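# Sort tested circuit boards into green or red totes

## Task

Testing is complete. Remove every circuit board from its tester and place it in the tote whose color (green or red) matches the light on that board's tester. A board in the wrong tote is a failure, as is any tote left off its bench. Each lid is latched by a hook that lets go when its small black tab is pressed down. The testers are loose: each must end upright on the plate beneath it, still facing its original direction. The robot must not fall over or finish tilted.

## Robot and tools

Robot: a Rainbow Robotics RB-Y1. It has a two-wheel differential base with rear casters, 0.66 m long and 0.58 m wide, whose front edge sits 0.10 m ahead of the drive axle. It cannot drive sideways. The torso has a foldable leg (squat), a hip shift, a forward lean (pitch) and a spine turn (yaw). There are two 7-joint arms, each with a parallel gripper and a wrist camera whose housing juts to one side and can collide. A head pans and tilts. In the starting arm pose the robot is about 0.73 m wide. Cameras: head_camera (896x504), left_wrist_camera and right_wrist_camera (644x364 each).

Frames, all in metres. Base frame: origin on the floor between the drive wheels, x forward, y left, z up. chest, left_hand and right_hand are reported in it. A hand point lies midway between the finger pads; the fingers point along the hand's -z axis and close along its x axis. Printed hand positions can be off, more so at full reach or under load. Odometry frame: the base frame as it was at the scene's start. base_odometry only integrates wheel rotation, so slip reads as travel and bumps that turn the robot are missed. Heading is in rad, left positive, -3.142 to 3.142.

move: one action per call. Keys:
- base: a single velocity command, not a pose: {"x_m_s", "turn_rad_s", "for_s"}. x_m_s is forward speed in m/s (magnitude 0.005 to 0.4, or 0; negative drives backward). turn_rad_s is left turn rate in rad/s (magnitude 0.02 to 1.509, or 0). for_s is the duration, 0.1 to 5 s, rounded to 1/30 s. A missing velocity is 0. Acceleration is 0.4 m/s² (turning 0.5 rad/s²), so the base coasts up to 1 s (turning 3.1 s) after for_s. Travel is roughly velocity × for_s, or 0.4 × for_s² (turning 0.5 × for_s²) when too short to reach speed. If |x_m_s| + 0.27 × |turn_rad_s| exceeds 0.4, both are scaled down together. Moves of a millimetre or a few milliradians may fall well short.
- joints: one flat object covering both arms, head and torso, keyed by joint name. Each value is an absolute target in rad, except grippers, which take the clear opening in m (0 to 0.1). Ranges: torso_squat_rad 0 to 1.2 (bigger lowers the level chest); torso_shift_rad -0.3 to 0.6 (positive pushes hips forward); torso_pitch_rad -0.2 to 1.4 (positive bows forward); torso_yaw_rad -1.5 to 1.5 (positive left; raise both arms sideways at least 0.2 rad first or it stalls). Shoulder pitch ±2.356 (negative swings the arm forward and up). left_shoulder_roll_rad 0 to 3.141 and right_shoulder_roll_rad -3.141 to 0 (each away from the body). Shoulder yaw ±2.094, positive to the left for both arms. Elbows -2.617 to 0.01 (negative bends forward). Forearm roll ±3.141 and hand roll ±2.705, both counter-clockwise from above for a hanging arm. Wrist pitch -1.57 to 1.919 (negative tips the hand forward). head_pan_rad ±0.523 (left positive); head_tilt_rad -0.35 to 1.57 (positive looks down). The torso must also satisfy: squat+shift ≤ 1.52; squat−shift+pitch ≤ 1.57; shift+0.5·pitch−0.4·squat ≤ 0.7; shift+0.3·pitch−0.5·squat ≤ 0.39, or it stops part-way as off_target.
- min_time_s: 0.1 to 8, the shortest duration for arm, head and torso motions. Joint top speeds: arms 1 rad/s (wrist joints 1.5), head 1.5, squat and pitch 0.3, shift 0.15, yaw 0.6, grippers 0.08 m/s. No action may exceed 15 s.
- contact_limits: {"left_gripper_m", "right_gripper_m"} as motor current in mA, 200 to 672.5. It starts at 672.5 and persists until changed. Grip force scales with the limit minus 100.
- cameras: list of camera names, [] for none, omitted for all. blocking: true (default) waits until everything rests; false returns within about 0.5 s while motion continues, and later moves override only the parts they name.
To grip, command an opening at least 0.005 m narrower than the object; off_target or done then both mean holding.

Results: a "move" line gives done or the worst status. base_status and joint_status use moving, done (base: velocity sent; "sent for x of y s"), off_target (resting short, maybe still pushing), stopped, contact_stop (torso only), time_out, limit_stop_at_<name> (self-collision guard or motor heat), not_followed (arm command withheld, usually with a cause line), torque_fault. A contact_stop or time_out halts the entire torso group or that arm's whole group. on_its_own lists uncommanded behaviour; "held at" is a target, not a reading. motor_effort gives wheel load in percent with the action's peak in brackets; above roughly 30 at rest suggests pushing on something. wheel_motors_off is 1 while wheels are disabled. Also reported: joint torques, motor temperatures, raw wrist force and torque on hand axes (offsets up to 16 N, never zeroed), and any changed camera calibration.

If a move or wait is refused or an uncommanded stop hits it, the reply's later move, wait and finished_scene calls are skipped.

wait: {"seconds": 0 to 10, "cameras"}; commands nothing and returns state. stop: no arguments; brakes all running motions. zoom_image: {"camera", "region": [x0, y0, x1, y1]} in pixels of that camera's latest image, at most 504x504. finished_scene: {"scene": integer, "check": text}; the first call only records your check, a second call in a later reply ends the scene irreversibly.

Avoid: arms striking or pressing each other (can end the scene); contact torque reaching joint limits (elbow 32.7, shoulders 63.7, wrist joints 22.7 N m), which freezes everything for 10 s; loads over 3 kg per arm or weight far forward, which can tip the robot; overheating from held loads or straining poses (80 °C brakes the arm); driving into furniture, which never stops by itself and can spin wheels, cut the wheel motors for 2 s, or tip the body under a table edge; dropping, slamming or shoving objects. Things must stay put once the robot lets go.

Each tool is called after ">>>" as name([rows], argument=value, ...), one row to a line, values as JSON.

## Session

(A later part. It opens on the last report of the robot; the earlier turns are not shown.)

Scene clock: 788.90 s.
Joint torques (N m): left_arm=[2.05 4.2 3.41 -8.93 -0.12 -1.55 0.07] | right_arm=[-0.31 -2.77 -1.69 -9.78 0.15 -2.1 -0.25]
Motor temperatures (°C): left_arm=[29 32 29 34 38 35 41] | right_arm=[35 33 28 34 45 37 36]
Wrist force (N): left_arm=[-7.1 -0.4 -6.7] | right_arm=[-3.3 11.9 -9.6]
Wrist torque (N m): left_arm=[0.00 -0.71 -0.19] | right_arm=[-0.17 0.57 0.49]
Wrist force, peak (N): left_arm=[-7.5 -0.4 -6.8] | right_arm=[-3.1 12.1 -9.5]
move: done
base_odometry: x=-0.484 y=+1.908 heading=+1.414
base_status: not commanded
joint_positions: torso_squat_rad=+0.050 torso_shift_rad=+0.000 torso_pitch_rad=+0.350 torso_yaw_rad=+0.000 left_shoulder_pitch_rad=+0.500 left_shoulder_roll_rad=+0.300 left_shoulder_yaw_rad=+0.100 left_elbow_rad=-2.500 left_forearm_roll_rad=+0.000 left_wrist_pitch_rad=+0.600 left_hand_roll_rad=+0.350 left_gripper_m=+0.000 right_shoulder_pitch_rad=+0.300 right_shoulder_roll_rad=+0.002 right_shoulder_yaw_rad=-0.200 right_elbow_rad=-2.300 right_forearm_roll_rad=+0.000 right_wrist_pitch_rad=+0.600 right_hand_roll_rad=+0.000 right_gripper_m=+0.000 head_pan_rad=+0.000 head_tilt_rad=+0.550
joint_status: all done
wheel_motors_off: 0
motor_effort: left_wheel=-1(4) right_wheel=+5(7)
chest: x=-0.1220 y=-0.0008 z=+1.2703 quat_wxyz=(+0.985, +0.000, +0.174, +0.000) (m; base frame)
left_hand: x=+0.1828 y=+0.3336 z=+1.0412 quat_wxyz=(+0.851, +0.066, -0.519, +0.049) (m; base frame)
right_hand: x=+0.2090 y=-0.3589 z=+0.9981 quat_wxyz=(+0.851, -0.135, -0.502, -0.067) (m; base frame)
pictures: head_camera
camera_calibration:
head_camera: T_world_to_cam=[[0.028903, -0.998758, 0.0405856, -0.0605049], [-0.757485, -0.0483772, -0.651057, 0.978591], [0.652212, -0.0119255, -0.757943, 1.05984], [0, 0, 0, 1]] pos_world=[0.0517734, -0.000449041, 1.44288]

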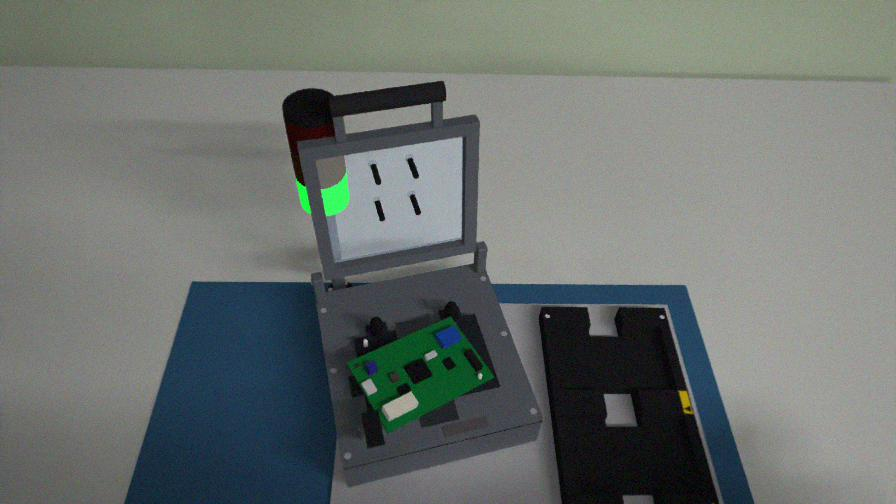

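>>> move(joints={"torso_pitch_rad":0.2,"torso_yaw_rad":0.5,"head_pan_rad":-0.45,"head_tilt_rad":0.65,"right_shoulder_pitch_rad":0.0,"right_shoulder_yaw_rad":-0.5,"right_elbow_rad":-2.3})

>>> move(joints={"right_shoulder_pitch_rad":-0.7,"right_shoulder_yaw_rad":-0.75,"right_elbow_rad":-1.95,"right_forearm_roll_rad":0.47,"right_wrist_pitch_rad":1.9,"right_hand_roll_rad":0.3,"right_gripper_m":0.1}, min_time_s=2.5)

>>> move(joints={"right_shoulder_pitch_rad":-1.05,"right_shoulder_yaw_rad":-0.64,"right_elbow_rad":-1.48,"right_forearm_roll_rad":0.487,"right_wrist_pitch_rad":1.9,"right_hand_roll_rad":0.33}, min_time_s=3)

Scene clock: 810.83 s.
Joint torques (N m): left_arm=[-0.12 5.21 4.4 -8.67 -0.2 -1.66 0.05] | right_arm=[-5.2 -3.97 -0.33 -9.01 -0.06 -2.16 -0.22]
Motor temperatures (°C): left_arm=[29 32 29 34 38 35 41] | right_arm=[35 33 28 34 45 37 36]
Wrist force (N): left_arm=[-7.7 -0.6 -5.4] | right_arm=[-4.2 10.6 -7.1]
Wrist torque (N m): left_arm=[0.01 -0.78 -0.19] | right_arm=[-0.14 0.48 0.45]
Wrist force, peak (N): left_arm=[-7.5 -0.6 -7.0] | right_arm=[-3.4 12.1 -9.5]
move: done
base_odometry: x=-0.484 y=+1.908 heading=+1.414
base_status: not commanded
joint_positions: torso_squat_rad=+0.050 torso_shift_rad=+0.000 torso_pitch_rad=+0.200 torso_yaw_rad=+0.500 left_shoulder_pitch_rad=+0.500 left_shoulder_roll_rad=+0.300 left_shoulder_yaw_rad=+0.100 left_elbow_rad=-2.500 left_forearm_roll_rad=+0.000 left_wrist_pitch_rad=+0.600 left_hand_roll_rad=+0.350 left_gripper_m=+0.000 right_shoulder_pitch_rad=+0.000 right_shoulder_roll_rad=+0.001 right_shoulder_yaw_rad=-0.500 right_elbow_rad=-2.300 right_forearm_roll_rad=+0.000 right_wrist_pitch_rad=+0.600 right_hand_roll_rad=+0.000 right_gripper_m=+0.000 head_pan_rad=-0.450 head_tilt_rad=+0.650
joint_status: all done
wheel_motors_off: 0
motor_effort: left_wheel=-3(6) right_wheel=+3(7)
chest: x=-0.1666 y=-0.0008 z=+1.2829 quat_wxyz=(+0.964, +0.025, +0.097, +0.246) (m; base frame)
left_hand: x=-0.0318 y=+0.4676 z=+1.1427 quat_wxyz=(+0.768, +0.241, -0.551, +0.220) (m; base frame)
right_hand: x=+0.3948 y=-0.1936 z=+1.1497 quat_wxyz=(+0.732, +0.001, -0.682, -0.001) (m; base frame)
pictures: head_camera, left_wrist_camera, right_wrist_camera
camera_calibration:
head_camera: T_world_to_cam=[[0.0758646, -0.996603, 0.032035, -0.0311425], [-0.720894, -0.0770161, -0.688753, 0.997869], [0.688881, 0.0291582, -0.724288, 1.08146], [0, 0, 0, 1]] pos_world=[-0.023277, 0.0142819, 1.47157]
left_wrist_camera: T_world_to_cam=[[0.295502, 0.0913666, 0.950963, -1.1213], [0.16989, -0.984576, 0.0418045, 0.452273], [0.940115, 0.149206, -0.306467, 0.379334], [0, 0, 0, 1]] pos_world=[-0.102108, 0.491147, 1.16366]
right_wrist_camera: T_world_to_cam=[[-0.0539794, 0.0221882, -0.998296, 1.17576], [-0.441971, 0.895959, 0.0438117, 0.330772], [0.895404, 0.443583, -0.0385567, -0.151619], [0, 0, 0, 1]] pos_world=[0.345419, -0.255191, 1.15342]

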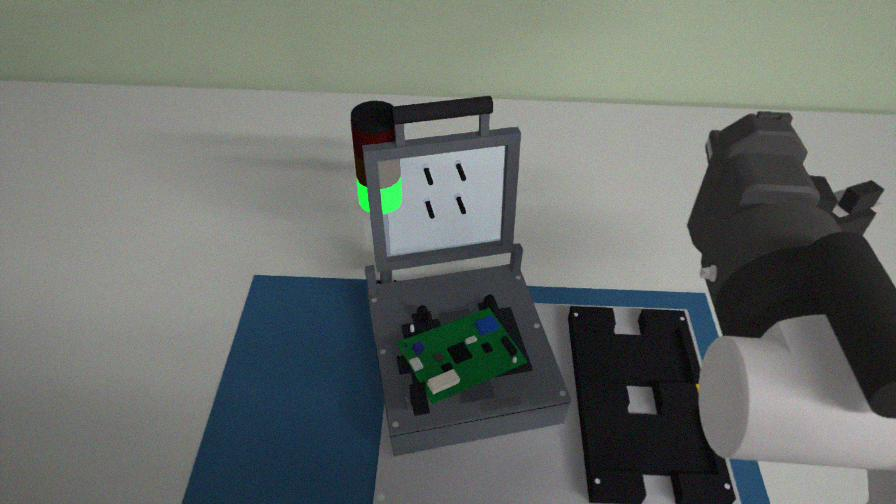

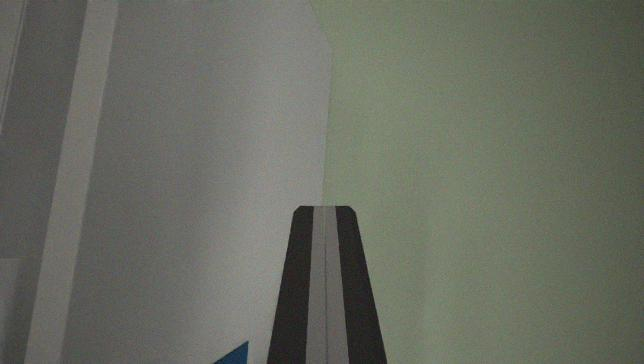

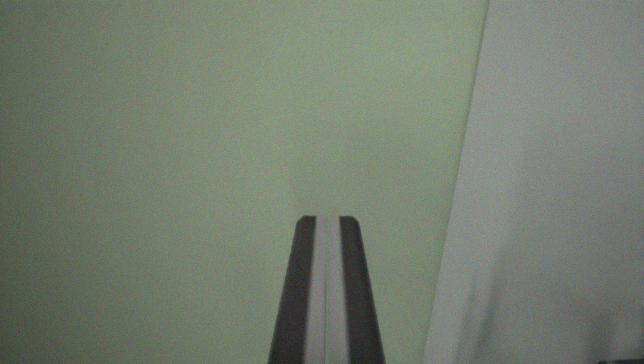

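Scene clock: 813.63 s.
Joint torques (N m): left_arm=[-0.09 5.17 4.44 -8.58 -0.15 -1.63 0.04] | right_arm=[-15.61 -5.38 2.42 -6.07 0.14 -0.63 0.22]
Motor temperatures (°C): left_arm=[29 32 29 34 38 35 41] | right_arm=[35 33 28 34 45 37 36]
Wrist force (N): left_arm=[-8.0 -0.7 -5.5] | right_arm=[0.1 11.5 -12.8]
Wrist torque (N m): left_arm=[0.00 -0.83 -0.19] | right_arm=[-0.13 0.72 0.50]
Wrist force, peak (N): left_arm=[-8.0 -0.7 -5.7] | right_arm=[-0.1 11.6 -12.9]
move: done
base_odometry: x=-0.484 y=+1.908 heading=+1.414
base_status: not commanded
joint_positions: torso_squat_rad=+0.050 torso_shift_rad=+0.000 torso_pitch_rad=+0.200 torso_yaw_rad=+0.500 left_shoulder_pitch_rad=+0.500 left_shoulder_roll_rad=+0.300 left_shoulder_yaw_rad=+0.100 left_elbow_rad=-2.500 left_forearm_roll_rad=+0.000 left_wrist_pitch_rad=+0.600 left_hand_roll_rad=+0.350 left_gripper_m=+0.000 right_shoulder_pitch_rad=-0.700 right_shoulder_roll_rad=+0.001 right_shoulder_yaw_rad=-0.750 right_elbow_rad=-1.950 right_forearm_roll_rad=+0.470 right_wrist_pitch_rad=+1.900 right_hand_roll_rad=+0.300 right_gripper_m=+0.099 head_pan_rad=-0.450 head_tilt_rad=+0.650
joint_status: all done
wheel_motors_off: 0
motor_effort: left_wheel=-4(5) right_wheel=+3(5)
chest: x=-0.1666 y=-0.0008 z=+1.2829 quat_wxyz=(+0.964, +0.025, +0.097, +0.246) (m; base frame)
left_hand: x=-0.0318 y=+0.4676 z=+1.1427 quat_wxyz=(+0.768, +0.241, -0.551, +0.220) (m; base frame)
right_hand: x=+0.3593 y=-0.1639 z=+1.0262 quat_wxyz=(+0.986, -0.040, -0.161, +0.010) (m; base frame)
pictures: head_camera, left_wrist_camera, right_wrist_camera
camera_calibration:
head_camera: T_world_to_cam=[[0.0758442, -0.996605, 0.0320394, -0.0311513], [-0.720894, -0.0770044, -0.688754, 0.997869], [0.688883, 0.029141, -0.724287, 1.08146], [0, 0, 0, 1]] pos_world=[-0.0232785, 0.01428, 1.47157]
left_wrist_camera: T_world_to_cam=[[0.295502, 0.0913651, 0.950963, -1.1213], [0.169873, -0.984579, 0.0418084, 0.452265], [0.940118, 0.149189, -0.306466, 0.379336], [0, 0, 0, 1]] pos_world=[-0.102102, 0.491146, 1.16366]
right_wrist_camera: T_world_to_cam=[[-0.942651, -0.0132371, -0.333516, 0.681247], [-0.136862, 0.92668, 0.350047, -0.1249], [0.304429, 0.375618, -0.875348, 0.922142], [0, 0, 0, 1]] pos_world=[0.344358, -0.221613, 1.07812]

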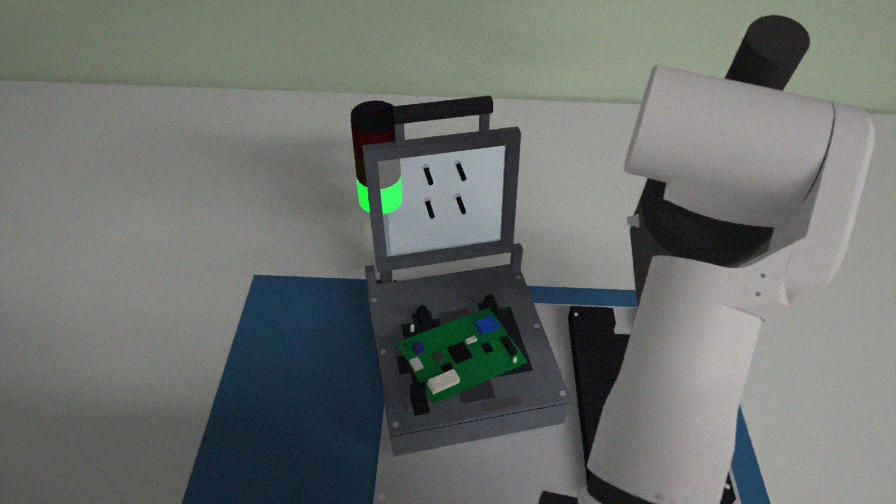

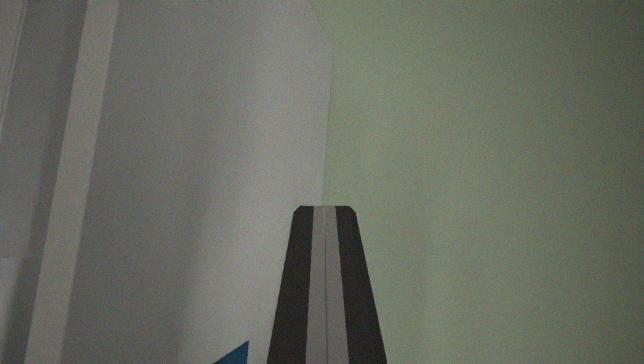

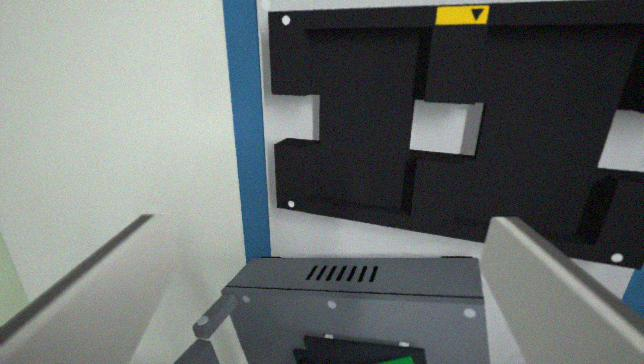

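Scene clock: 816.93 s.
Joint torques (N m): left_arm=[-0.21 5.15 4.5 -8.58 -0.18 -1.61 -0.02] | right_arm=[-23.14 -1.06 6.99 -4.82 -1.93 -0.4 0.84]
Motor temperatures (°C): left_arm=[29 32 29 34 38 35 41] | right_arm=[35 33 28 34 45 37 36]
Wrist force (N): left_arm=[-7.7 -0.8 -5.1] | right_arm=[0.1 3.0 -13.0]
Wrist torque (N m): left_arm=[0.03 -0.78 -0.19] | right_arm=[-0.17 0.80 0.06]
Wrist force, peak (N): left_arm=[-7.9 -0.5 -5.7] | right_arm=[0.7 11.3 -13.2]
move: done
base_odometry: x=-0.484 y=+1.908 heading=+1.414
base_status: not commanded
joint_positions: torso_squat_rad=+0.050 torso_shift_rad=+0.000 torso_pitch_rad=+0.200 torso_yaw_rad=+0.500 left_shoulder_pitch_rad=+0.500 left_shoulder_roll_rad=+0.300 left_shoulder_yaw_rad=+0.100 left_elbow_rad=-2.500 left_forearm_roll_rad=+0.000 left_wrist_pitch_rad=+0.600 left_hand_roll_rad=+0.350 left_gripper_m=+0.000 right_shoulder_pitch_rad=-1.050 right_shoulder_roll_rad=+0.001 right_shoulder_yaw_rad=-0.641 right_elbow_rad=-1.481 right_forearm_roll_rad=+0.487 right_wrist_pitch_rad=+1.900 right_hand_roll_rad=+0.330 right_gripper_m=+0.099 head_pan_rad=-0.450 head_tilt_rad=+0.650
joint_status: all done
wheel_motors_off: 0
motor_effort: left_wheel=-4(5) right_wheel=+4(5)
chest: x=-0.1666 y=-0.0009 z=+1.2829 quat_wxyz=(+0.964, +0.025, +0.097, +0.246) (m; base frame)
left_hand: x=-0.0317 y=+0.4675 z=+1.1427 quat_wxyz=(+0.768, +0.241, -0.551, +0.220) (m; base frame)
right_hand: x=+0.4026 y=-0.0075 z=+1.0657 quat_wxyz=(+0.973, +0.005, -0.122, +0.196) (m; base frame)
pictures: head_camera, left_wrist_camera, right_wrist_camera
camera_calibration:
head_camera: T_world_to_cam=[[0.0756721, -0.99662, 0.0319812, -0.0311764], [-0.720908, -0.0768397, -0.688758, 0.997866], [0.688887, 0.0290643, -0.724285, 1.08146], [0, 0, 0, 1]] pos_world=[-0.0232757, 0.0141729, 1.47157]
left_wrist_camera: T_world_to_cam=[[0.295518, 0.0912585, 0.950968, -1.1213], [0.169703, -0.98461, 0.0417509, 0.452241], [0.940144, 0.149044, -0.306457, 0.379339], [0, 0, 0, 1]] pos_world=[-0.102016, 0.49107, 1.16369]
right_wrist_camera: T_world_to_cam=[[-0.89671, -0.360283, -0.257111, 0.634806], [-0.438034, 0.805731, 0.398653, -0.209253], [0.0635343, 0.4701, -0.880324, 0.98781], [0, 0, 0, 1]] pos_world=[0.414818, -0.0670576, 1.11623]

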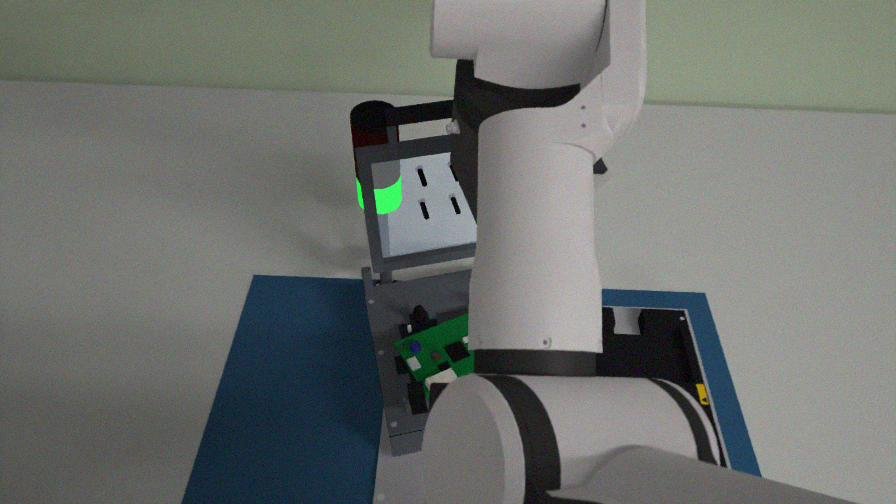

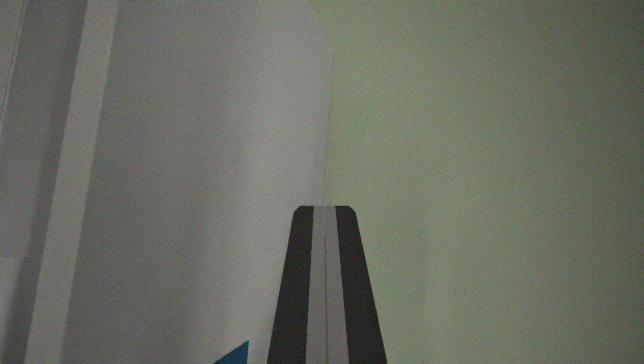

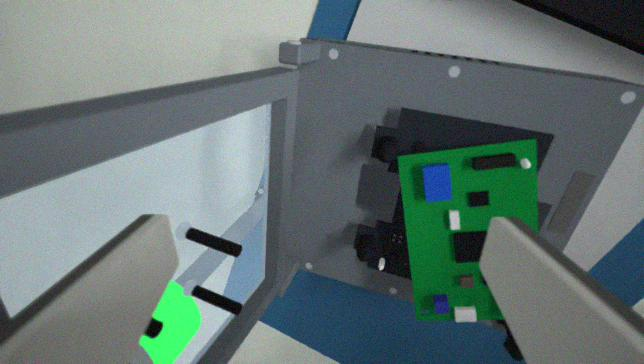

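>>> move(base={"x_m_s":-0.08,"for_s":0.4}, joints={"torso_yaw_rad":0.55,"right_shoulder_pitch_rad":-1.04,"right_elbow_rad":-1.32,"right_wrist_pitch_rad":1.88}, min_time_s=2)

Scene clock: 831.43 s.
Joint torques (N m): left_arm=[-0.15 5.35 4.47 -8.52 -0.17 -1.62 -0.01] | right_arm=[-19.61 -2.52 4.87 -6.25 -0.27 -0.68 0.32]
Motor temperatures (°C): left_arm=[29 32 29 34 38 35 41] | right_arm=[35 33 28 33 45 37 36]
Wrist force (N): left_arm=[-7.8 -0.8 -5.2] | right_arm=[1.5 11.0 -13.0]
Wrist torque (N m): left_arm=[0.03 -0.79 -0.20] | right_arm=[-0.07 0.80 0.51]
Wrist force, peak (N): left_arm=[-8.0 -0.8 -5.6] | right_arm=[1.4 11.2 -13.2]
move: done
base_odometry: x=-0.489 y=+1.876 heading=+1.415
base_status: done (sent for 0.4 of 0.4 s)
joint_positions: torso_squat_rad=+0.050 torso_shift_rad=+0.000 torso_pitch_rad=+0.200 torso_yaw_rad=+0.550 left_shoulder_pitch_rad=+0.500 left_shoulder_roll_rad=+0.300 left_shoulder_yaw_rad=+0.100 left_elbow_rad=-2.500 left_forearm_roll_rad=+0.000 left_wrist_pitch_rad=+0.600 left_hand_roll_rad=+0.350 left_gripper_m=+0.000 right_shoulder_pitch_rad=-1.041 right_shoulder_roll_rad=+0.001 right_shoulder_yaw_rad=-0.640 right_elbow_rad=-1.320 right_forearm_roll_rad=+0.487 right_wrist_pitch_rad=+1.880 right_hand_roll_rad=+0.330 right_gripper_m=+0.099 head_pan_rad=-0.450 head_tilt_rad=+0.650
joint_status: all done
wheel_motors_off: 0
motor_effort: left_wheel=+5(28) right_wheel=+0(18)
chest: x=-0.1666 y=-0.0008 z=+1.2829 quat_wxyz=(+0.958, +0.028, +0.096, +0.270) (m; base frame)
left_hand: x=-0.0549 y=+0.4750 z=+1.1474 quat_wxyz=(+0.761, +0.258, -0.546, +0.236) (m; base frame)
right_hand: x=+0.3837 y=+0.0332 z=+1.0230 quat_wxyz=(+0.965, +0.002, -0.058, +0.254) (m; base frame)
pictures: head_camera, left_wrist_camera, right_wrist_camera
camera_calibration:
head_camera: T_world_to_cam=[[0.124477, -0.991975, 0.0221707, -0.0103921], [-0.716352, -0.105306, -0.689747, 0.999861], [0.686546, 0.0699755, -0.723711, 1.08039], [0, 0, 0, 1]] pos_world=[-0.0241893, 0.0193825, 1.47177]
left_wrist_camera: T_world_to_cam=[[0.290812, 0.0962617, 0.951925, -1.12331], [0.21782, -0.975461, 0.032098, 0.472713], [0.931656, 0.198014, -0.304644, 0.375653], [0, 0, 0, 1]] pos_world=[-0.126275, 0.49486, 1.16857]
right_wrist_camera: T_world_to_cam=[[-0.871564, -0.472664, -0.130245, 0.485786], [-0.480483, 0.770611, 0.418683, -0.236326], [-0.0975283, 0.427489, -0.898744, 1.01432], [0, 0, 0, 1]] pos_world=[0.408768, -0.0218812, 1.07383]

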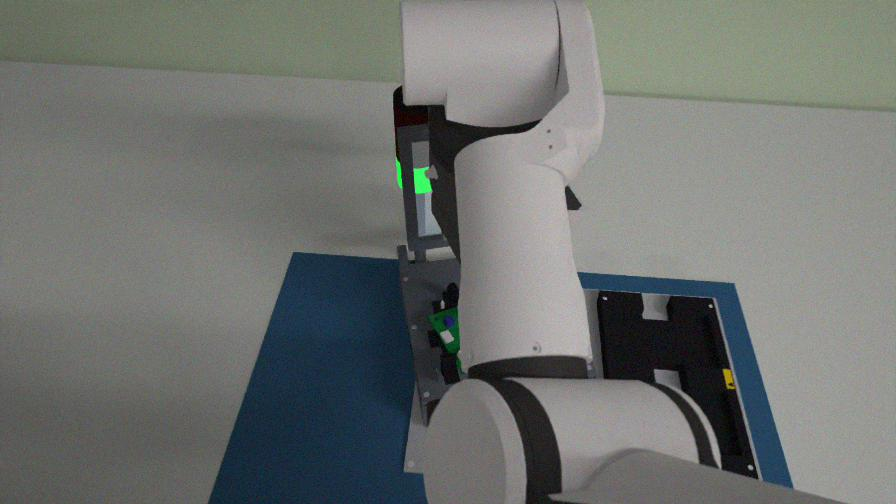

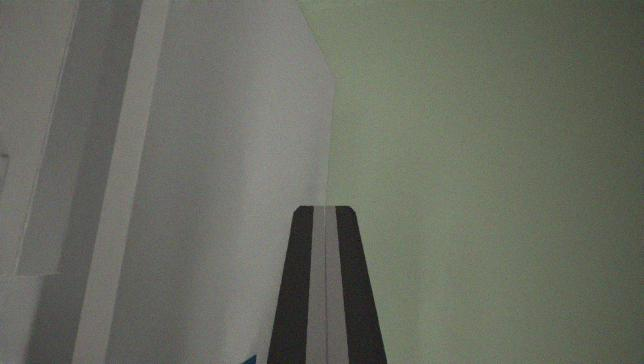

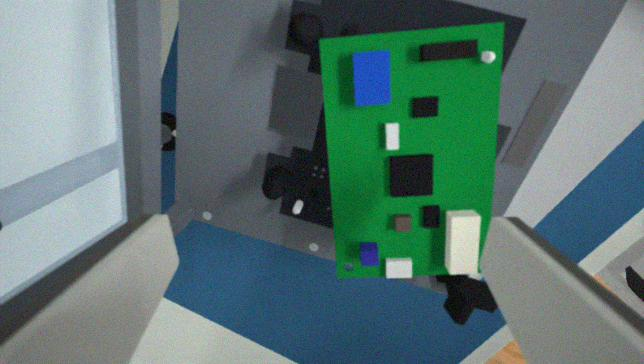

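>>> move(base={"x_m_s":-0.08,"for_s":0.25}, joints={"torso_yaw_rad":0.485,"right_hand_roll_rad":0.36}, min_time_s=1.5)

>>> move(joints={"right_shoulder_pitch_rad":-1.0,"right_elbow_rad":-1.28,"right_wrist_pitch_rad":1.87}, min_time_s=2, cameras=["right_wrist_camera"])

Scene clock: 845.70 s.
Joint torques (N m): left_arm=[-0.22 5.07 4.42 -8.53 -0.14 -1.67 0.1] | right_arm=[-19.95 -3.12 4.8 -6.61 -0.28 -0.5 0.43]
Motor temperatures (°C): left_arm=[29 32 29 34 38 35 41] | right_arm=[35 33 28 33 45 36 36]
Wrist force (N): left_arm=[-7.9 -0.7 -5.6] | right_arm=[1.6 11.1 -13.2]
Wrist torque (N m): left_arm=[0.02 -0.82 -0.19] | right_arm=[-0.08 0.79 0.53]
Wrist force, peak (N): left_arm=[-7.9 -1.1 -5.7] | right_arm=[1.8 11.4 -13.3]
move: done
base_odometry: x=-0.492 y=+1.855 heading=+1.415
base_status: done (sent for 0.27 of 0.27 s)
joint_positions: torso_squat_rad=+0.050 torso_shift_rad=+0.000 torso_pitch_rad=+0.200 torso_yaw_rad=+0.485 left_shoulder_pitch_rad=+0.500 left_shoulder_roll_rad=+0.300 left_shoulder_yaw_rad=+0.100 left_elbow_rad=-2.500 left_forearm_roll_rad=+0.000 left_wrist_pitch_rad=+0.600 left_hand_roll_rad=+0.350 left_gripper_m=+0.000 right_shoulder_pitch_rad=-1.040 right_shoulder_roll_rad=+0.001 right_shoulder_yaw_rad=-0.640 right_elbow_rad=-1.320 right_forearm_roll_rad=+0.487 right_wrist_pitch_rad=+1.880 right_hand_roll_rad=+0.360 right_gripper_m=+0.099 head_pan_rad=-0.450 head_tilt_rad=+0.650
joint_status: all done
wheel_motors_off: 0
motor_effort: left_wheel=+8(19) right_wheel=-3(28)
chest: x=-0.1666 y=-0.0008 z=+1.2829 quat_wxyz=(+0.966, +0.024, +0.097, +0.239) (m; base frame)
left_hand: x=-0.0250 y=+0.4651 z=+1.1413 quat_wxyz=(+0.770, +0.236, -0.553, +0.215) (m; base frame)
right_hand: x=+0.3845 y=-0.0052 z=+1.0227 quat_wxyz=(+0.969, -0.007, -0.056, +0.239) (m; base frame)
pictures: head_camera, left_wrist_camera, right_wrist_camera
camera_calibration:
head_camera: T_world_to_cam=[[0.0611726, -0.997514, 0.0349897, -0.0373876], [-0.721896, -0.0684247, -0.68861, 0.997492], [0.689292, 0.0168652, -0.724287, 1.08156], [0, 0, 0, 1]] pos_world=[-0.023136, 0.0127178, 1.47155]
left_wrist_camera: T_world_to_cam=[[0.296763, 0.0898319, 0.950717, -1.12076], [0.155386, -0.98684, 0.0447419, 0.446085], [0.942224, 0.13445, -0.306816, 0.380173], [0, 0, 0, 1]] pos_world=[-0.0949226, 0.48978, 1.16221]
right_wrist_camera: T_world_to_cam=[[-0.886984, -0.445077, -0.123147, 0.467146], [-0.454298, 0.793107, 0.405702, -0.20288], [-0.0828999, 0.415797, -0.905671, 1.03193], [0, 0, 0, 1]] pos_world=[0.40773, -0.0602517, 1.07443]

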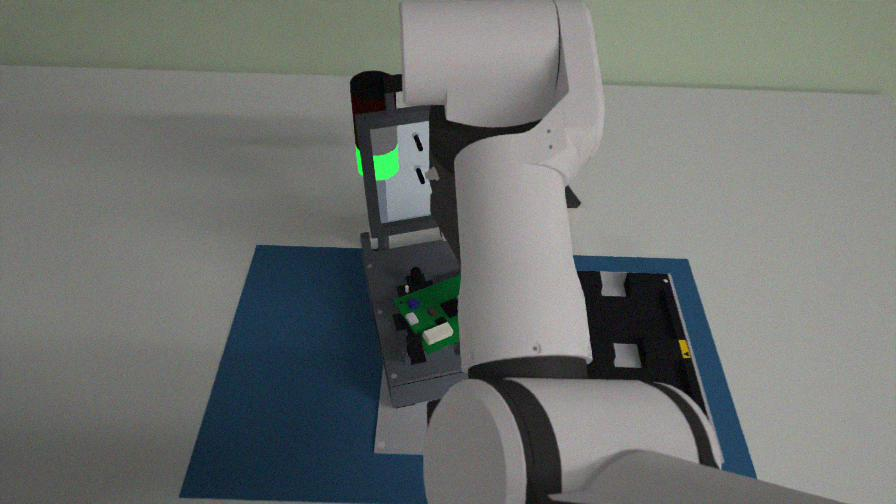

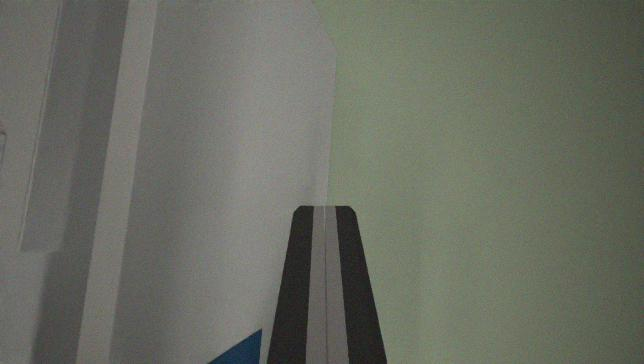

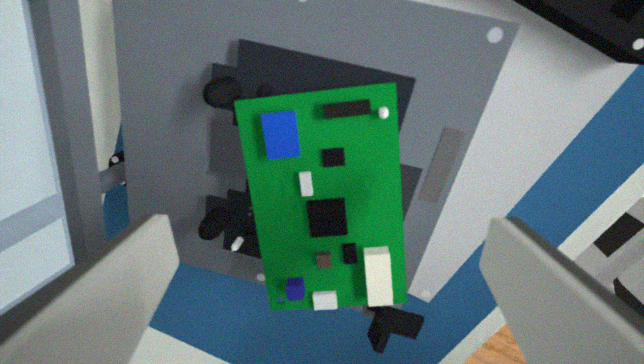

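Scene clock: 848.00 s.
Joint torques (N m): left_arm=[-0.18 5.05 4.22 -8.66 -0.11 -1.65 0.05] | right_arm=[-19.21 -2.97 4.62 -6.28 -0.2 -0.46 0.39]
Motor temperatures (°C): left_arm=[29 32 29 34 38 35 41] | right_arm=[35 33 28 33 45 36 36]
Wrist force (N): left_arm=[-8.0 -0.7 -5.2] | right_arm=[2.0 11.5 -12.9]
Wrist torque (N m): left_arm=[0.02 -0.81 -0.20] | right_arm=[-0.13 0.84 0.52]
Wrist force, peak (N): left_arm=[-8.1 -0.6 -5.5] | right_arm=[1.9 11.4 -13.4]
move: done
base_odometry: x=-0.492 y=+1.855 heading=+1.415
base_status: not commanded
joint_positions: torso_squat_rad=+0.050 torso_shift_rad=+0.000 torso_pitch_rad=+0.200 torso_yaw_rad=+0.485 left_shoulder_pitch_rad=+0.500 left_shoulder_roll_rad=+0.300 left_shoulder_yaw_rad=+0.100 left_elbow_rad=-2.500 left_forearm_roll_rad=+0.000 left_wrist_pitch_rad=+0.600 left_hand_roll_rad=+0.350 left_gripper_m=+0.000 right_shoulder_pitch_rad=-1.001 right_shoulder_roll_rad=+0.001 right_shoulder_yaw_rad=-0.640 right_elbow_rad=-1.280 right_forearm_roll_rad=+0.487 right_wrist_pitch_rad=+1.870 right_hand_roll_rad=+0.360 right_gripper_m=+0.099 head_pan_rad=-0.450 head_tilt_rad=+0.650
joint_status: all done
wheel_motors_off: 0
motor_effort: left_wheel=+9(10) right_wheel=-2(5)
chest: x=-0.1666 y=-0.0008 z=+1.2829 quat_wxyz=(+0.966, +0.024, +0.097, +0.239) (m; base frame)
left_hand: x=-0.0250 y=+0.4651 z=+1.1413 quat_wxyz=(+0.770, +0.236, -0.553, +0.215) (m; base frame)
right_hand: x=+0.3714 y=-0.0131 z=+0.9954 quat_wxyz=(+0.970, -0.015, -0.025, +0.243) (m; base frame)
pictures: right_wrist_camera
camera_calibration:
right_wrist_camera: T_world_to_cam=[[-0.889007, -0.454133, -0.0585595, 0.38501], [-0.43659, 0.802132, 0.407397, -0.199681], [-0.13804, 0.387746, -0.911372, 1.03527], [0, 0, 0, 1]] pos_world=[0.398006, -0.0664032, 1.04741]

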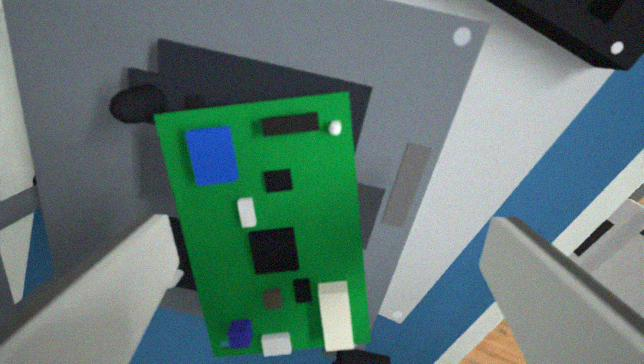

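>>> move(base={"x_m_s":0.1,"for_s":0.3}, joints={"torso_yaw_rad":0.545,"right_hand_roll_rad":0.39}, min_time_s=1.5, cameras=["right_wrist_camera"])

>>> move(joints={"right_shoulder_pitch_rad":-0.975,"right_elbow_rad":-1.255,"right_wrist_pitch_rad":1.865}, min_time_s=2, cameras=["right_wrist_camera"])

Scene clock: 862.93 s.
Joint torques (N m): left_arm=[-0.14 5.31 4.49 -8.6 -0.24 -1.69 -0.03] | right_arm=[-19.76 -2.82 4.55 -6.7 -0.21 -0.42 0.35]
Motor temperatures (°C): left_arm=[29 32 29 34 38 35 41] | right_arm=[36 33 28 33 45 36 36]
Wrist force (N): left_arm=[-7.7 -0.6 -5.2] | right_arm=[2.0 11.2 -13.1]
Wrist torque (N m): left_arm=[0.00 -0.79 -0.18] | right_arm=[-0.08 0.84 0.53]
Wrist force, peak (N): left_arm=[-8.1 -0.8 -5.5] | right_arm=[1.9 11.4 -13.3]
move: done
base_odometry: x=-0.488 y=+1.885 heading=+1.415
base_status: done (sent for 0.3 of 0.3 s)
joint_positions: torso_squat_rad=+0.050 torso_shift_rad=+0.000 torso_pitch_rad=+0.200 torso_yaw_rad=+0.545 left_shoulder_pitch_rad=+0.500 left_shoulder_roll_rad=+0.300 left_shoulder_yaw_rad=+0.100 left_elbow_rad=-2.500 left_forearm_roll_rad=+0.000 left_wrist_pitch_rad=+0.600 left_hand_roll_rad=+0.350 left_gripper_m=+0.000 right_shoulder_pitch_rad=-1.000 right_shoulder_roll_rad=+0.001 right_shoulder_yaw_rad=-0.640 right_elbow_rad=-1.280 right_forearm_roll_rad=+0.487 right_wrist_pitch_rad=+1.870 right_hand_roll_rad=+0.390 right_gripper_m=+0.099 head_pan_rad=-0.450 head_tilt_rad=+0.650
joint_status: all done
wheel_motors_off: 0
motor_effort: left_wheel=-3(27) right_wheel=+0(17)
chest: x=-0.1665 y=-0.0008 z=+1.2829 quat_wxyz=(+0.958, +0.027, +0.096, +0.268) (m; base frame)
left_hand: x=-0.0525 y=+0.4743 z=+1.1469 quat_wxyz=(+0.762, +0.256, -0.547, +0.234) (m; base frame)
right_hand: x=+0.3711 y=+0.0219 z=+0.9953 quat_wxyz=(+0.958, -0.009, -0.026, +0.286) (m; base frame)
pictures: right_wrist_camera
camera_calibration:
right_wrist_camera: T_world_to_cam=[[-0.845357, -0.530473, -0.0630116, 0.390531], [-0.505479, 0.756163, 0.415583, -0.209381], [-0.172808, 0.383167, -0.90737, 1.03056], [0, 0, 0, 1]] pos_world=[0.402389, -0.0293827, 1.04672]

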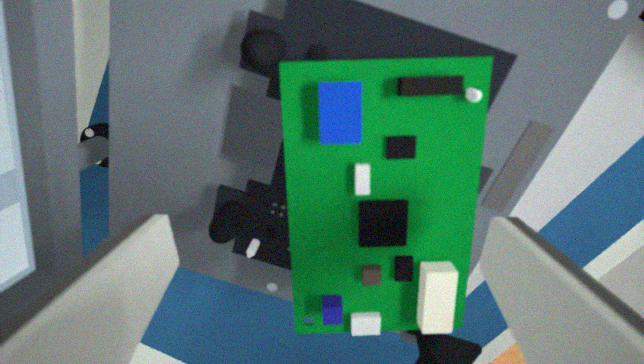

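Scene clock: 865.23 s.
Joint torques (N m): left_arm=[-0.28 5.39 4.54 -8.54 -0.25 -1.63 0.08] | right_arm=[-18.72 -3.01 4.7 -6.43 -0.17 -0.45 0.41]
Motor temperatures (°C): left_arm=[29 32 29 34 38 35 41] | right_arm=[36 33 28 33 45 36 36]
Wrist force (N): left_arm=[-7.8 -0.7 -5.2] | right_arm=[2.4 11.0 -13.2]
Wrist torque (N m): left_arm=[0.02 -0.79 -0.18] | right_arm=[-0.07 0.87 0.53]
Wrist force, peak (N): left_arm=[-8.1 -0.9 -5.4] | right_arm=[2.0 11.4 -13.4]
move: done
base_odometry: x=-0.488 y=+1.885 heading=+1.415
base_status: not commanded
joint_positions: torso_squat_rad=+0.050 torso_shift_rad=+0.000 torso_pitch_rad=+0.200 torso_yaw_rad=+0.545 left_shoulder_pitch_rad=+0.500 left_shoulder_roll_rad=+0.300 left_shoulder_yaw_rad=+0.100 left_elbow_rad=-2.500 left_forearm_roll_rad=+0.000 left_wrist_pitch_rad=+0.600 left_hand_roll_rad=+0.350 left_gripper_m=+0.000 right_shoulder_pitch_rad=-0.976 right_shoulder_roll_rad=+0.001 right_shoulder_yaw_rad=-0.640 right_elbow_rad=-1.255 right_forearm_roll_rad=+0.487 right_wrist_pitch_rad=+1.865 right_hand_roll_rad=+0.390 right_gripper_m=+0.099 head_pan_rad=-0.450 head_tilt_rad=+0.650
joint_status: all done
wheel_motors_off: 0
motor_effort: left_wheel=-4(5) right_wheel=+0(2)
chest: x=-0.1665 y=-0.0008 z=+1.2829 quat_wxyz=(+0.958, +0.027, +0.096, +0.268) (m; base frame)
left_hand: x=-0.0525 y=+0.4743 z=+1.1469 quat_wxyz=(+0.762, +0.256, -0.547, +0.234) (m; base frame)
right_hand: x=+0.3622 y=+0.0163 z=+0.9787 quat_wxyz=(+0.957, -0.013, -0.006, +0.288) (m; base frame)
pictures: right_wrist_camera
camera_calibration:
right_wrist_camera: T_world_to_cam=[[-0.844322, -0.535405, -0.0215051, 0.338003], [-0.494055, 0.762321, 0.418063, -0.209394], [-0.207439, 0.363604, -0.908164, 1.02969], [0, 0, 0, 1]] pos_world=[0.395529, -0.0338052, 1.02994]

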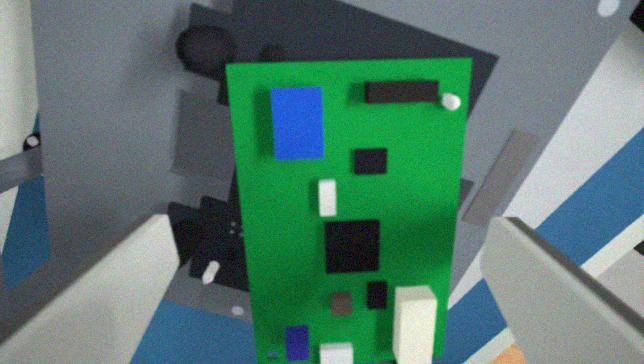

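>>> move(joints={"right_shoulder_pitch_rad":-0.96,"right_elbow_rad":-1.232,"right_wrist_pitch_rad":1.85}, min_time_s=2, cameras=["right_wrist_camera"])

>>> move(joints={"right_gripper_m":0.055}, cameras=["right_wrist_camera"])

Scene clock: 871.87 s.
Joint torques (N m): left_arm=[-0.01 5.33 4.46 -8.57 -0.17 -1.67 0.03] | right_arm=[-19.97 1.68 4.89 -5.76 -1.77 -0.96 0.33]
Motor temperatures (°C): left_arm=[29 32 29 34 38 35 41] | right_arm=[36 33 28 33 45 36 36]
Wrist force (N): left_arm=[-7.9 -0.8 -5.4] | right_arm=[-2.2 6.5 -11.8]
Wrist torque (N m): left_arm=[0.02 -0.81 -0.19] | right_arm=[-0.20 0.89 0.28]
Wrist force, peak (N): left_arm=[-8.0 -0.8 -5.5] | right_arm=[2.5 11.3 -13.3]
move: done
base_odometry: x=-0.488 y=+1.885 heading=+1.415
base_status: not commanded
joint_positions: torso_squat_rad=+0.050 torso_shift_rad=+0.000 torso_pitch_rad=+0.200 torso_yaw_rad=+0.545 left_shoulder_pitch_rad=+0.500 left_shoulder_roll_rad=+0.300 left_shoulder_yaw_rad=+0.100 left_elbow_rad=-2.500 left_forearm_roll_rad=+0.000 left_wrist_pitch_rad=+0.600 left_hand_roll_rad=+0.350 left_gripper_m=+0.000 right_shoulder_pitch_rad=-0.960 right_shoulder_roll_rad=+0.000 right_shoulder_yaw_rad=-0.640 right_elbow_rad=-1.232 right_forearm_roll_rad=+0.487 right_wrist_pitch_rad=+1.850 right_hand_roll_rad=+0.390 right_gripper_m=+0.099 head_pan_rad=-0.450 head_tilt_rad=+0.650
joint_status: all done
wheel_motors_off: 0
motor_effort: left_wheel=-3(5) right_wheel=+1(3)
chest: x=-0.1666 y=-0.0009 z=+1.2829 quat_wxyz=(+0.958, +0.027, +0.096, +0.268) (m; base frame)
left_hand: x=-0.0525 y=+0.4742 z=+1.1469 quat_wxyz=(+0.762, +0.256, -0.547, +0.234) (m; base frame)
right_hand: x=+0.3580 y=+0.0128 z=+0.9670 quat_wxyz=(+0.957, -0.017, +0.004, +0.291) (m; base frame)
pictures: right_wrist_camera
camera_calibration:
right_wrist_camera: T_world_to_cam=[[-0.841565, -0.540156, -0.000484273, 0.311105], [-0.491375, 0.76519, 0.415974, -0.20298], [-0.224321, 0.350307, -0.909376, 1.02691], [0, 0, 0, 1]] pos_world=[0.392432, -0.0363696, 1.01843]

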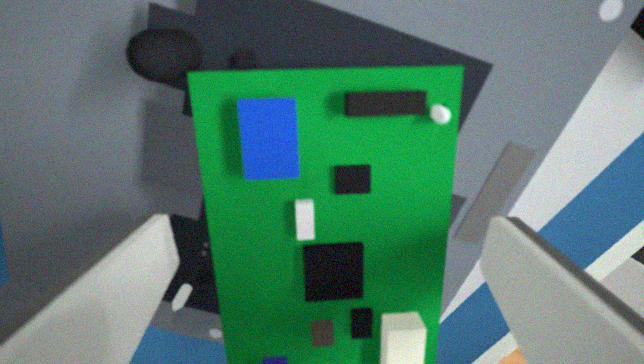

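Scene clock: 872.87 s.
Joint torques (N m): left_arm=[-0.31 5.15 4.57 -8.54 -0.3 -1.64 0.08] | right_arm=[-19.97 -1.68 4.47 -6.45 -0.12 -0.39 0.32]
Motor temperatures (°C): left_arm=[29 32 29 34 38 35 41] | right_arm=[36 33 28 33 45 36 36]
Wrist force (N): left_arm=[-7.7 -0.7 -5.2] | right_arm=[2.2 11.6 -12.5]
Wrist torque (N m): left_arm=[0.02 -0.77 -0.19] | right_arm=[-0.11 0.89 0.51]
Wrist force, peak (N): left_arm=[-8.0 -0.6 -5.4] | right_arm=[2.5 11.1 -13.5]
move: off_target
base_odometry: x=-0.488 y=+1.885 heading=+1.415
base_status: not commanded
joint_positions: torso_squat_rad=+0.050 torso_shift_rad=+0.000 torso_pitch_rad=+0.200 torso_yaw_rad=+0.545 left_shoulder_pitch_rad=+0.500 left_shoulder_roll_rad=+0.300 left_shoulder_yaw_rad=+0.100 left_elbow_rad=-2.500 left_forearm_roll_rad=+0.000 left_wrist_pitch_rad=+0.600 left_hand_roll_rad=+0.350 left_gripper_m=+0.000 right_shoulder_pitch_rad=-0.960 right_shoulder_roll_rad=+0.001 right_shoulder_yaw_rad=-0.640 right_elbow_rad=-1.232 right_forearm_roll_rad=+0.487 right_wrist_pitch_rad=+1.850 right_hand_roll_rad=+0.390 right_gripper_m=+0.070 head_pan_rad=-0.450 head_tilt_rad=+0.650
joint_status: right_gripper_m off_target (ended at +0.070, target +0.055)
wheel_motors_off: 0
motor_effort: left_wheel=-4(5) right_wheel=+1(3)
chest: x=-0.1666 y=-0.0008 z=+1.2829 quat_wxyz=(+0.958, +0.027, +0.096, +0.268) (m; base frame)
left_hand: x=-0.0526 y=+0.4743 z=+1.1469 quat_wxyz=(+0.762, +0.256, -0.547, +0.234) (m; base frame)
right_hand: x=+0.3577 y=+0.0134 z=+0.9669 quat_wxyz=(+0.956, -0.017, +0.004, +0.291) (m; base frame)
pictures: right_wrist_camera
camera_calibration:
right_wrist_camera: T_world_to_cam=[[-0.841094, -0.540889, -0.000440653, 0.310961], [-0.49182, 0.764451, 0.416807, -0.204139], [-0.225109, 0.35079, -0.908995, 1.02643], [0, 0, 0, 1]] pos_world=[0.392205, -0.0358106, 1.01824]

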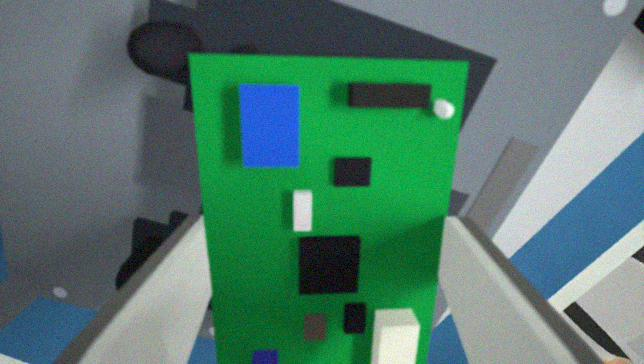

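>>> move(joints={"right_shoulder_pitch_rad":-1.0,"right_elbow_rad":-1.28,"right_wrist_pitch_rad":1.87}, min_time_s=2, cameras=["right_wrist_camera"])

>>> move(joints={"right_shoulder_pitch_rad":-1.04,"right_elbow_rad":-1.45,"right_wrist_pitch_rad":1.91}, min_time_s=2, cameras=["head_camera","right_wrist_camera"])

Scene clock: 881.13 s.
Joint torques (N m): left_arm=[-0.19 5.15 4.25 -8.55 -0.22 -1.72 0.02] | right_arm=[-31.49 -1.82 6.19 -11.19 -1.62 -1.47 0.39]
Motor temperatures (°C): left_arm=[29 31 29 34 38 35 41] | right_arm=[36 33 28 33 45 36 36]
Wrist force (N): left_arm=[-7.8 -0.7 -5.4] | right_arm=[-5.3 8.0 -28.1]
Wrist torque (N m): left_arm=[0.02 -0.79 -0.20] | right_arm=[-0.11 1.06 0.27]
Wrist force, peak (N): left_arm=[-8.0 -0.6 -5.5] | right_arm=[-5.0 8.0 -29.2]
move: done
base_odometry: x=-0.488 y=+1.885 heading=+1.415
base_status: not commanded
joint_positions: torso_squat_rad=+0.050 torso_shift_rad=+0.000 torso_pitch_rad=+0.200 torso_yaw_rad=+0.545 left_shoulder_pitch_rad=+0.500 left_shoulder_roll_rad=+0.300 left_shoulder_yaw_rad=+0.100 left_elbow_rad=-2.500 left_forearm_roll_rad=+0.000 left_wrist_pitch_rad=+0.600 left_hand_roll_rad=+0.350 left_gripper_m=+0.000 right_shoulder_pitch_rad=-0.998 right_shoulder_roll_rad=+0.001 right_shoulder_yaw_rad=-0.641 right_elbow_rad=-1.279 right_forearm_roll_rad=+0.487 right_wrist_pitch_rad=+1.870 right_hand_roll_rad=+0.390 right_gripper_m=+0.069 head_pan_rad=-0.450 head_tilt_rad=+0.650
joint_status: all done
wheel_motors_off: 0
motor_effort: left_wheel=-4(5) right_wheel=+3(4)
chest: x=-0.1664 y=-0.0009 z=+1.2829 quat_wxyz=(+0.958, +0.027, +0.096, +0.268) (m; base frame)
left_hand: x=-0.0524 y=+0.4742 z=+1.1469 quat_wxyz=(+0.762, +0.256, -0.547, +0.234) (m; base frame)
right_hand: x=+0.3703 y=+0.0208 z=+0.9936 quat_wxyz=(+0.958, -0.009, -0.024, +0.285) (m; base frame)
pictures: right_wrist_camera
camera_calibration:
right_wrist_camera: T_world_to_cam=[[-0.84606, -0.529861, -0.0585692, 0.384966], [-0.503212, 0.757544, 0.415819, -0.209322], [-0.175958, 0.38128, -0.907559, 1.03068], [0, 0, 0, 1]] pos_world=[0.401727, -0.0304296, 1.04499]

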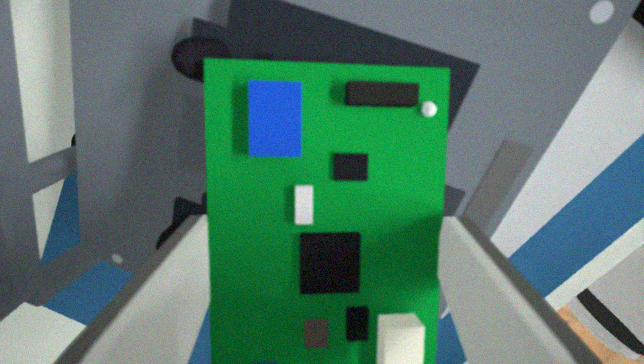

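Scene clock: 883.43 s.
Joint torques (N m): left_arm=[-0.03 5.21 4.45 -8.49 -0.18 -1.74 0.11] | right_arm=[-35.6 -6.6 7.15 -14.28 -0.93 -3.76 0.09]
Motor temperatures (°C): left_arm=[29 31 29 34 38 35 41] | right_arm=[36 33 28 33 45 36 36]
Wrist force (N): left_arm=[-7.8 -0.8 -5.2] | right_arm=[-10.1 12.4 -36.8]
Wrist torque (N m): left_arm=[0.00 -0.78 -0.20] | right_arm=[-0.10 1.79 0.76]
Wrist force, peak (N): left_arm=[-8.3 -0.7 -5.4] | right_arm=[-9.3 12.2 -37.5]
move: done
base_odometry: x=-0.488 y=+1.885 heading=+1.415
base_status: not commanded
joint_positions: torso_squat_rad=+0.050 torso_shift_rad=+0.000 torso_pitch_rad=+0.201 torso_yaw_rad=+0.545 left_shoulder_pitch_rad=+0.500 left_shoulder_roll_rad=+0.300 left_shoulder_yaw_rad=+0.100 left_elbow_rad=-2.500 left_forearm_roll_rad=+0.000 left_wrist_pitch_rad=+0.600 left_hand_roll_rad=+0.350 left_gripper_m=+0.000 right_shoulder_pitch_rad=-1.036 right_shoulder_roll_rad=+0.002 right_shoulder_yaw_rad=-0.641 right_elbow_rad=-1.448 right_forearm_roll_rad=+0.487 right_wrist_pitch_rad=+1.911 right_hand_roll_rad=+0.390 right_gripper_m=+0.069 head_pan_rad=-0.450 head_tilt_rad=+0.650
joint_status: all done
wheel_motors_off: 0
motor_effort: left_wheel=-2(5) right_wheel=+2(4)
chest: x=-0.1662 y=-0.0009 z=+1.2828 quat_wxyz=(+0.958, +0.027, +0.096, +0.268) (m; base frame)
left_hand: x=-0.0522 y=+0.4742 z=+1.1468 quat_wxyz=(+0.762, +0.257, -0.547, +0.234) (m; base frame)
right_hand: x=+0.3936 y=+0.0193 z=+1.0505 quat_wxyz=(+0.963, +0.006, -0.097, +0.253) (m; base frame)
pictures: head_camera, right_wrist_camera
camera_calibration:
head_camera: T_world_to_cam=[[0.119603, -0.992555, 0.0230093, -0.0123849], [-0.717421, -0.102423, -0.689069, 0.999068], [0.686296, 0.0659072, -0.72433, 1.08083], [0, 0, 0, 1]] pos_world=[-0.0235329, 0.0188006, 1.47159]
right_wrist_camera: T_world_to_cam=[[-0.859794, -0.466669, -0.207302, 0.56761], [-0.5097, 0.759685, 0.403837, -0.205029], [-0.0309739, 0.452879, -0.891034, 1.01117], [0, 0, 0, 1]] pos_world=[0.414844, -0.0372956, 1.10145]

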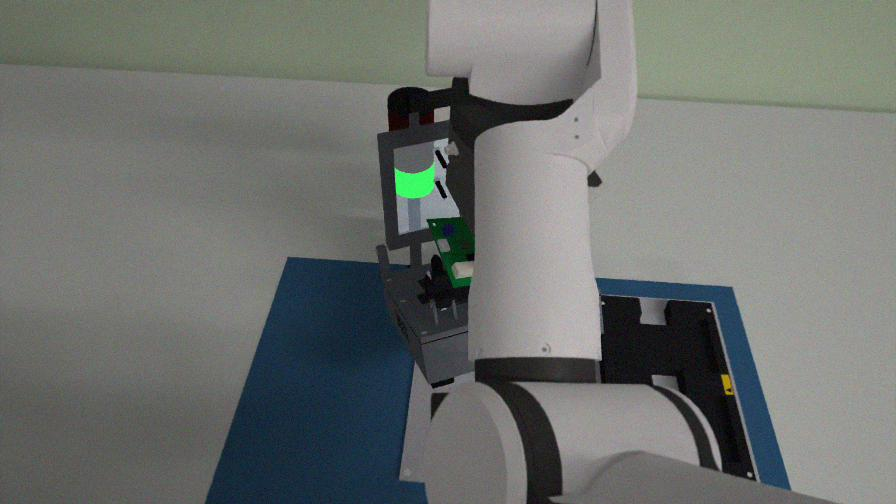

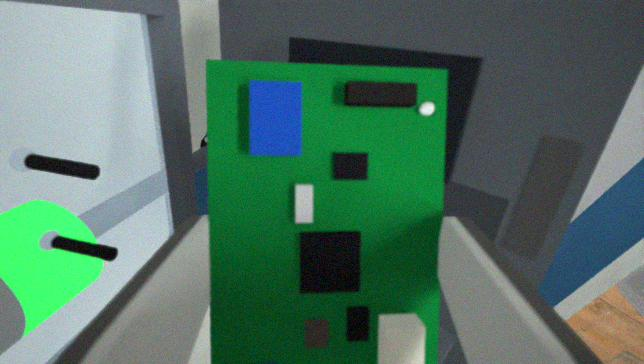

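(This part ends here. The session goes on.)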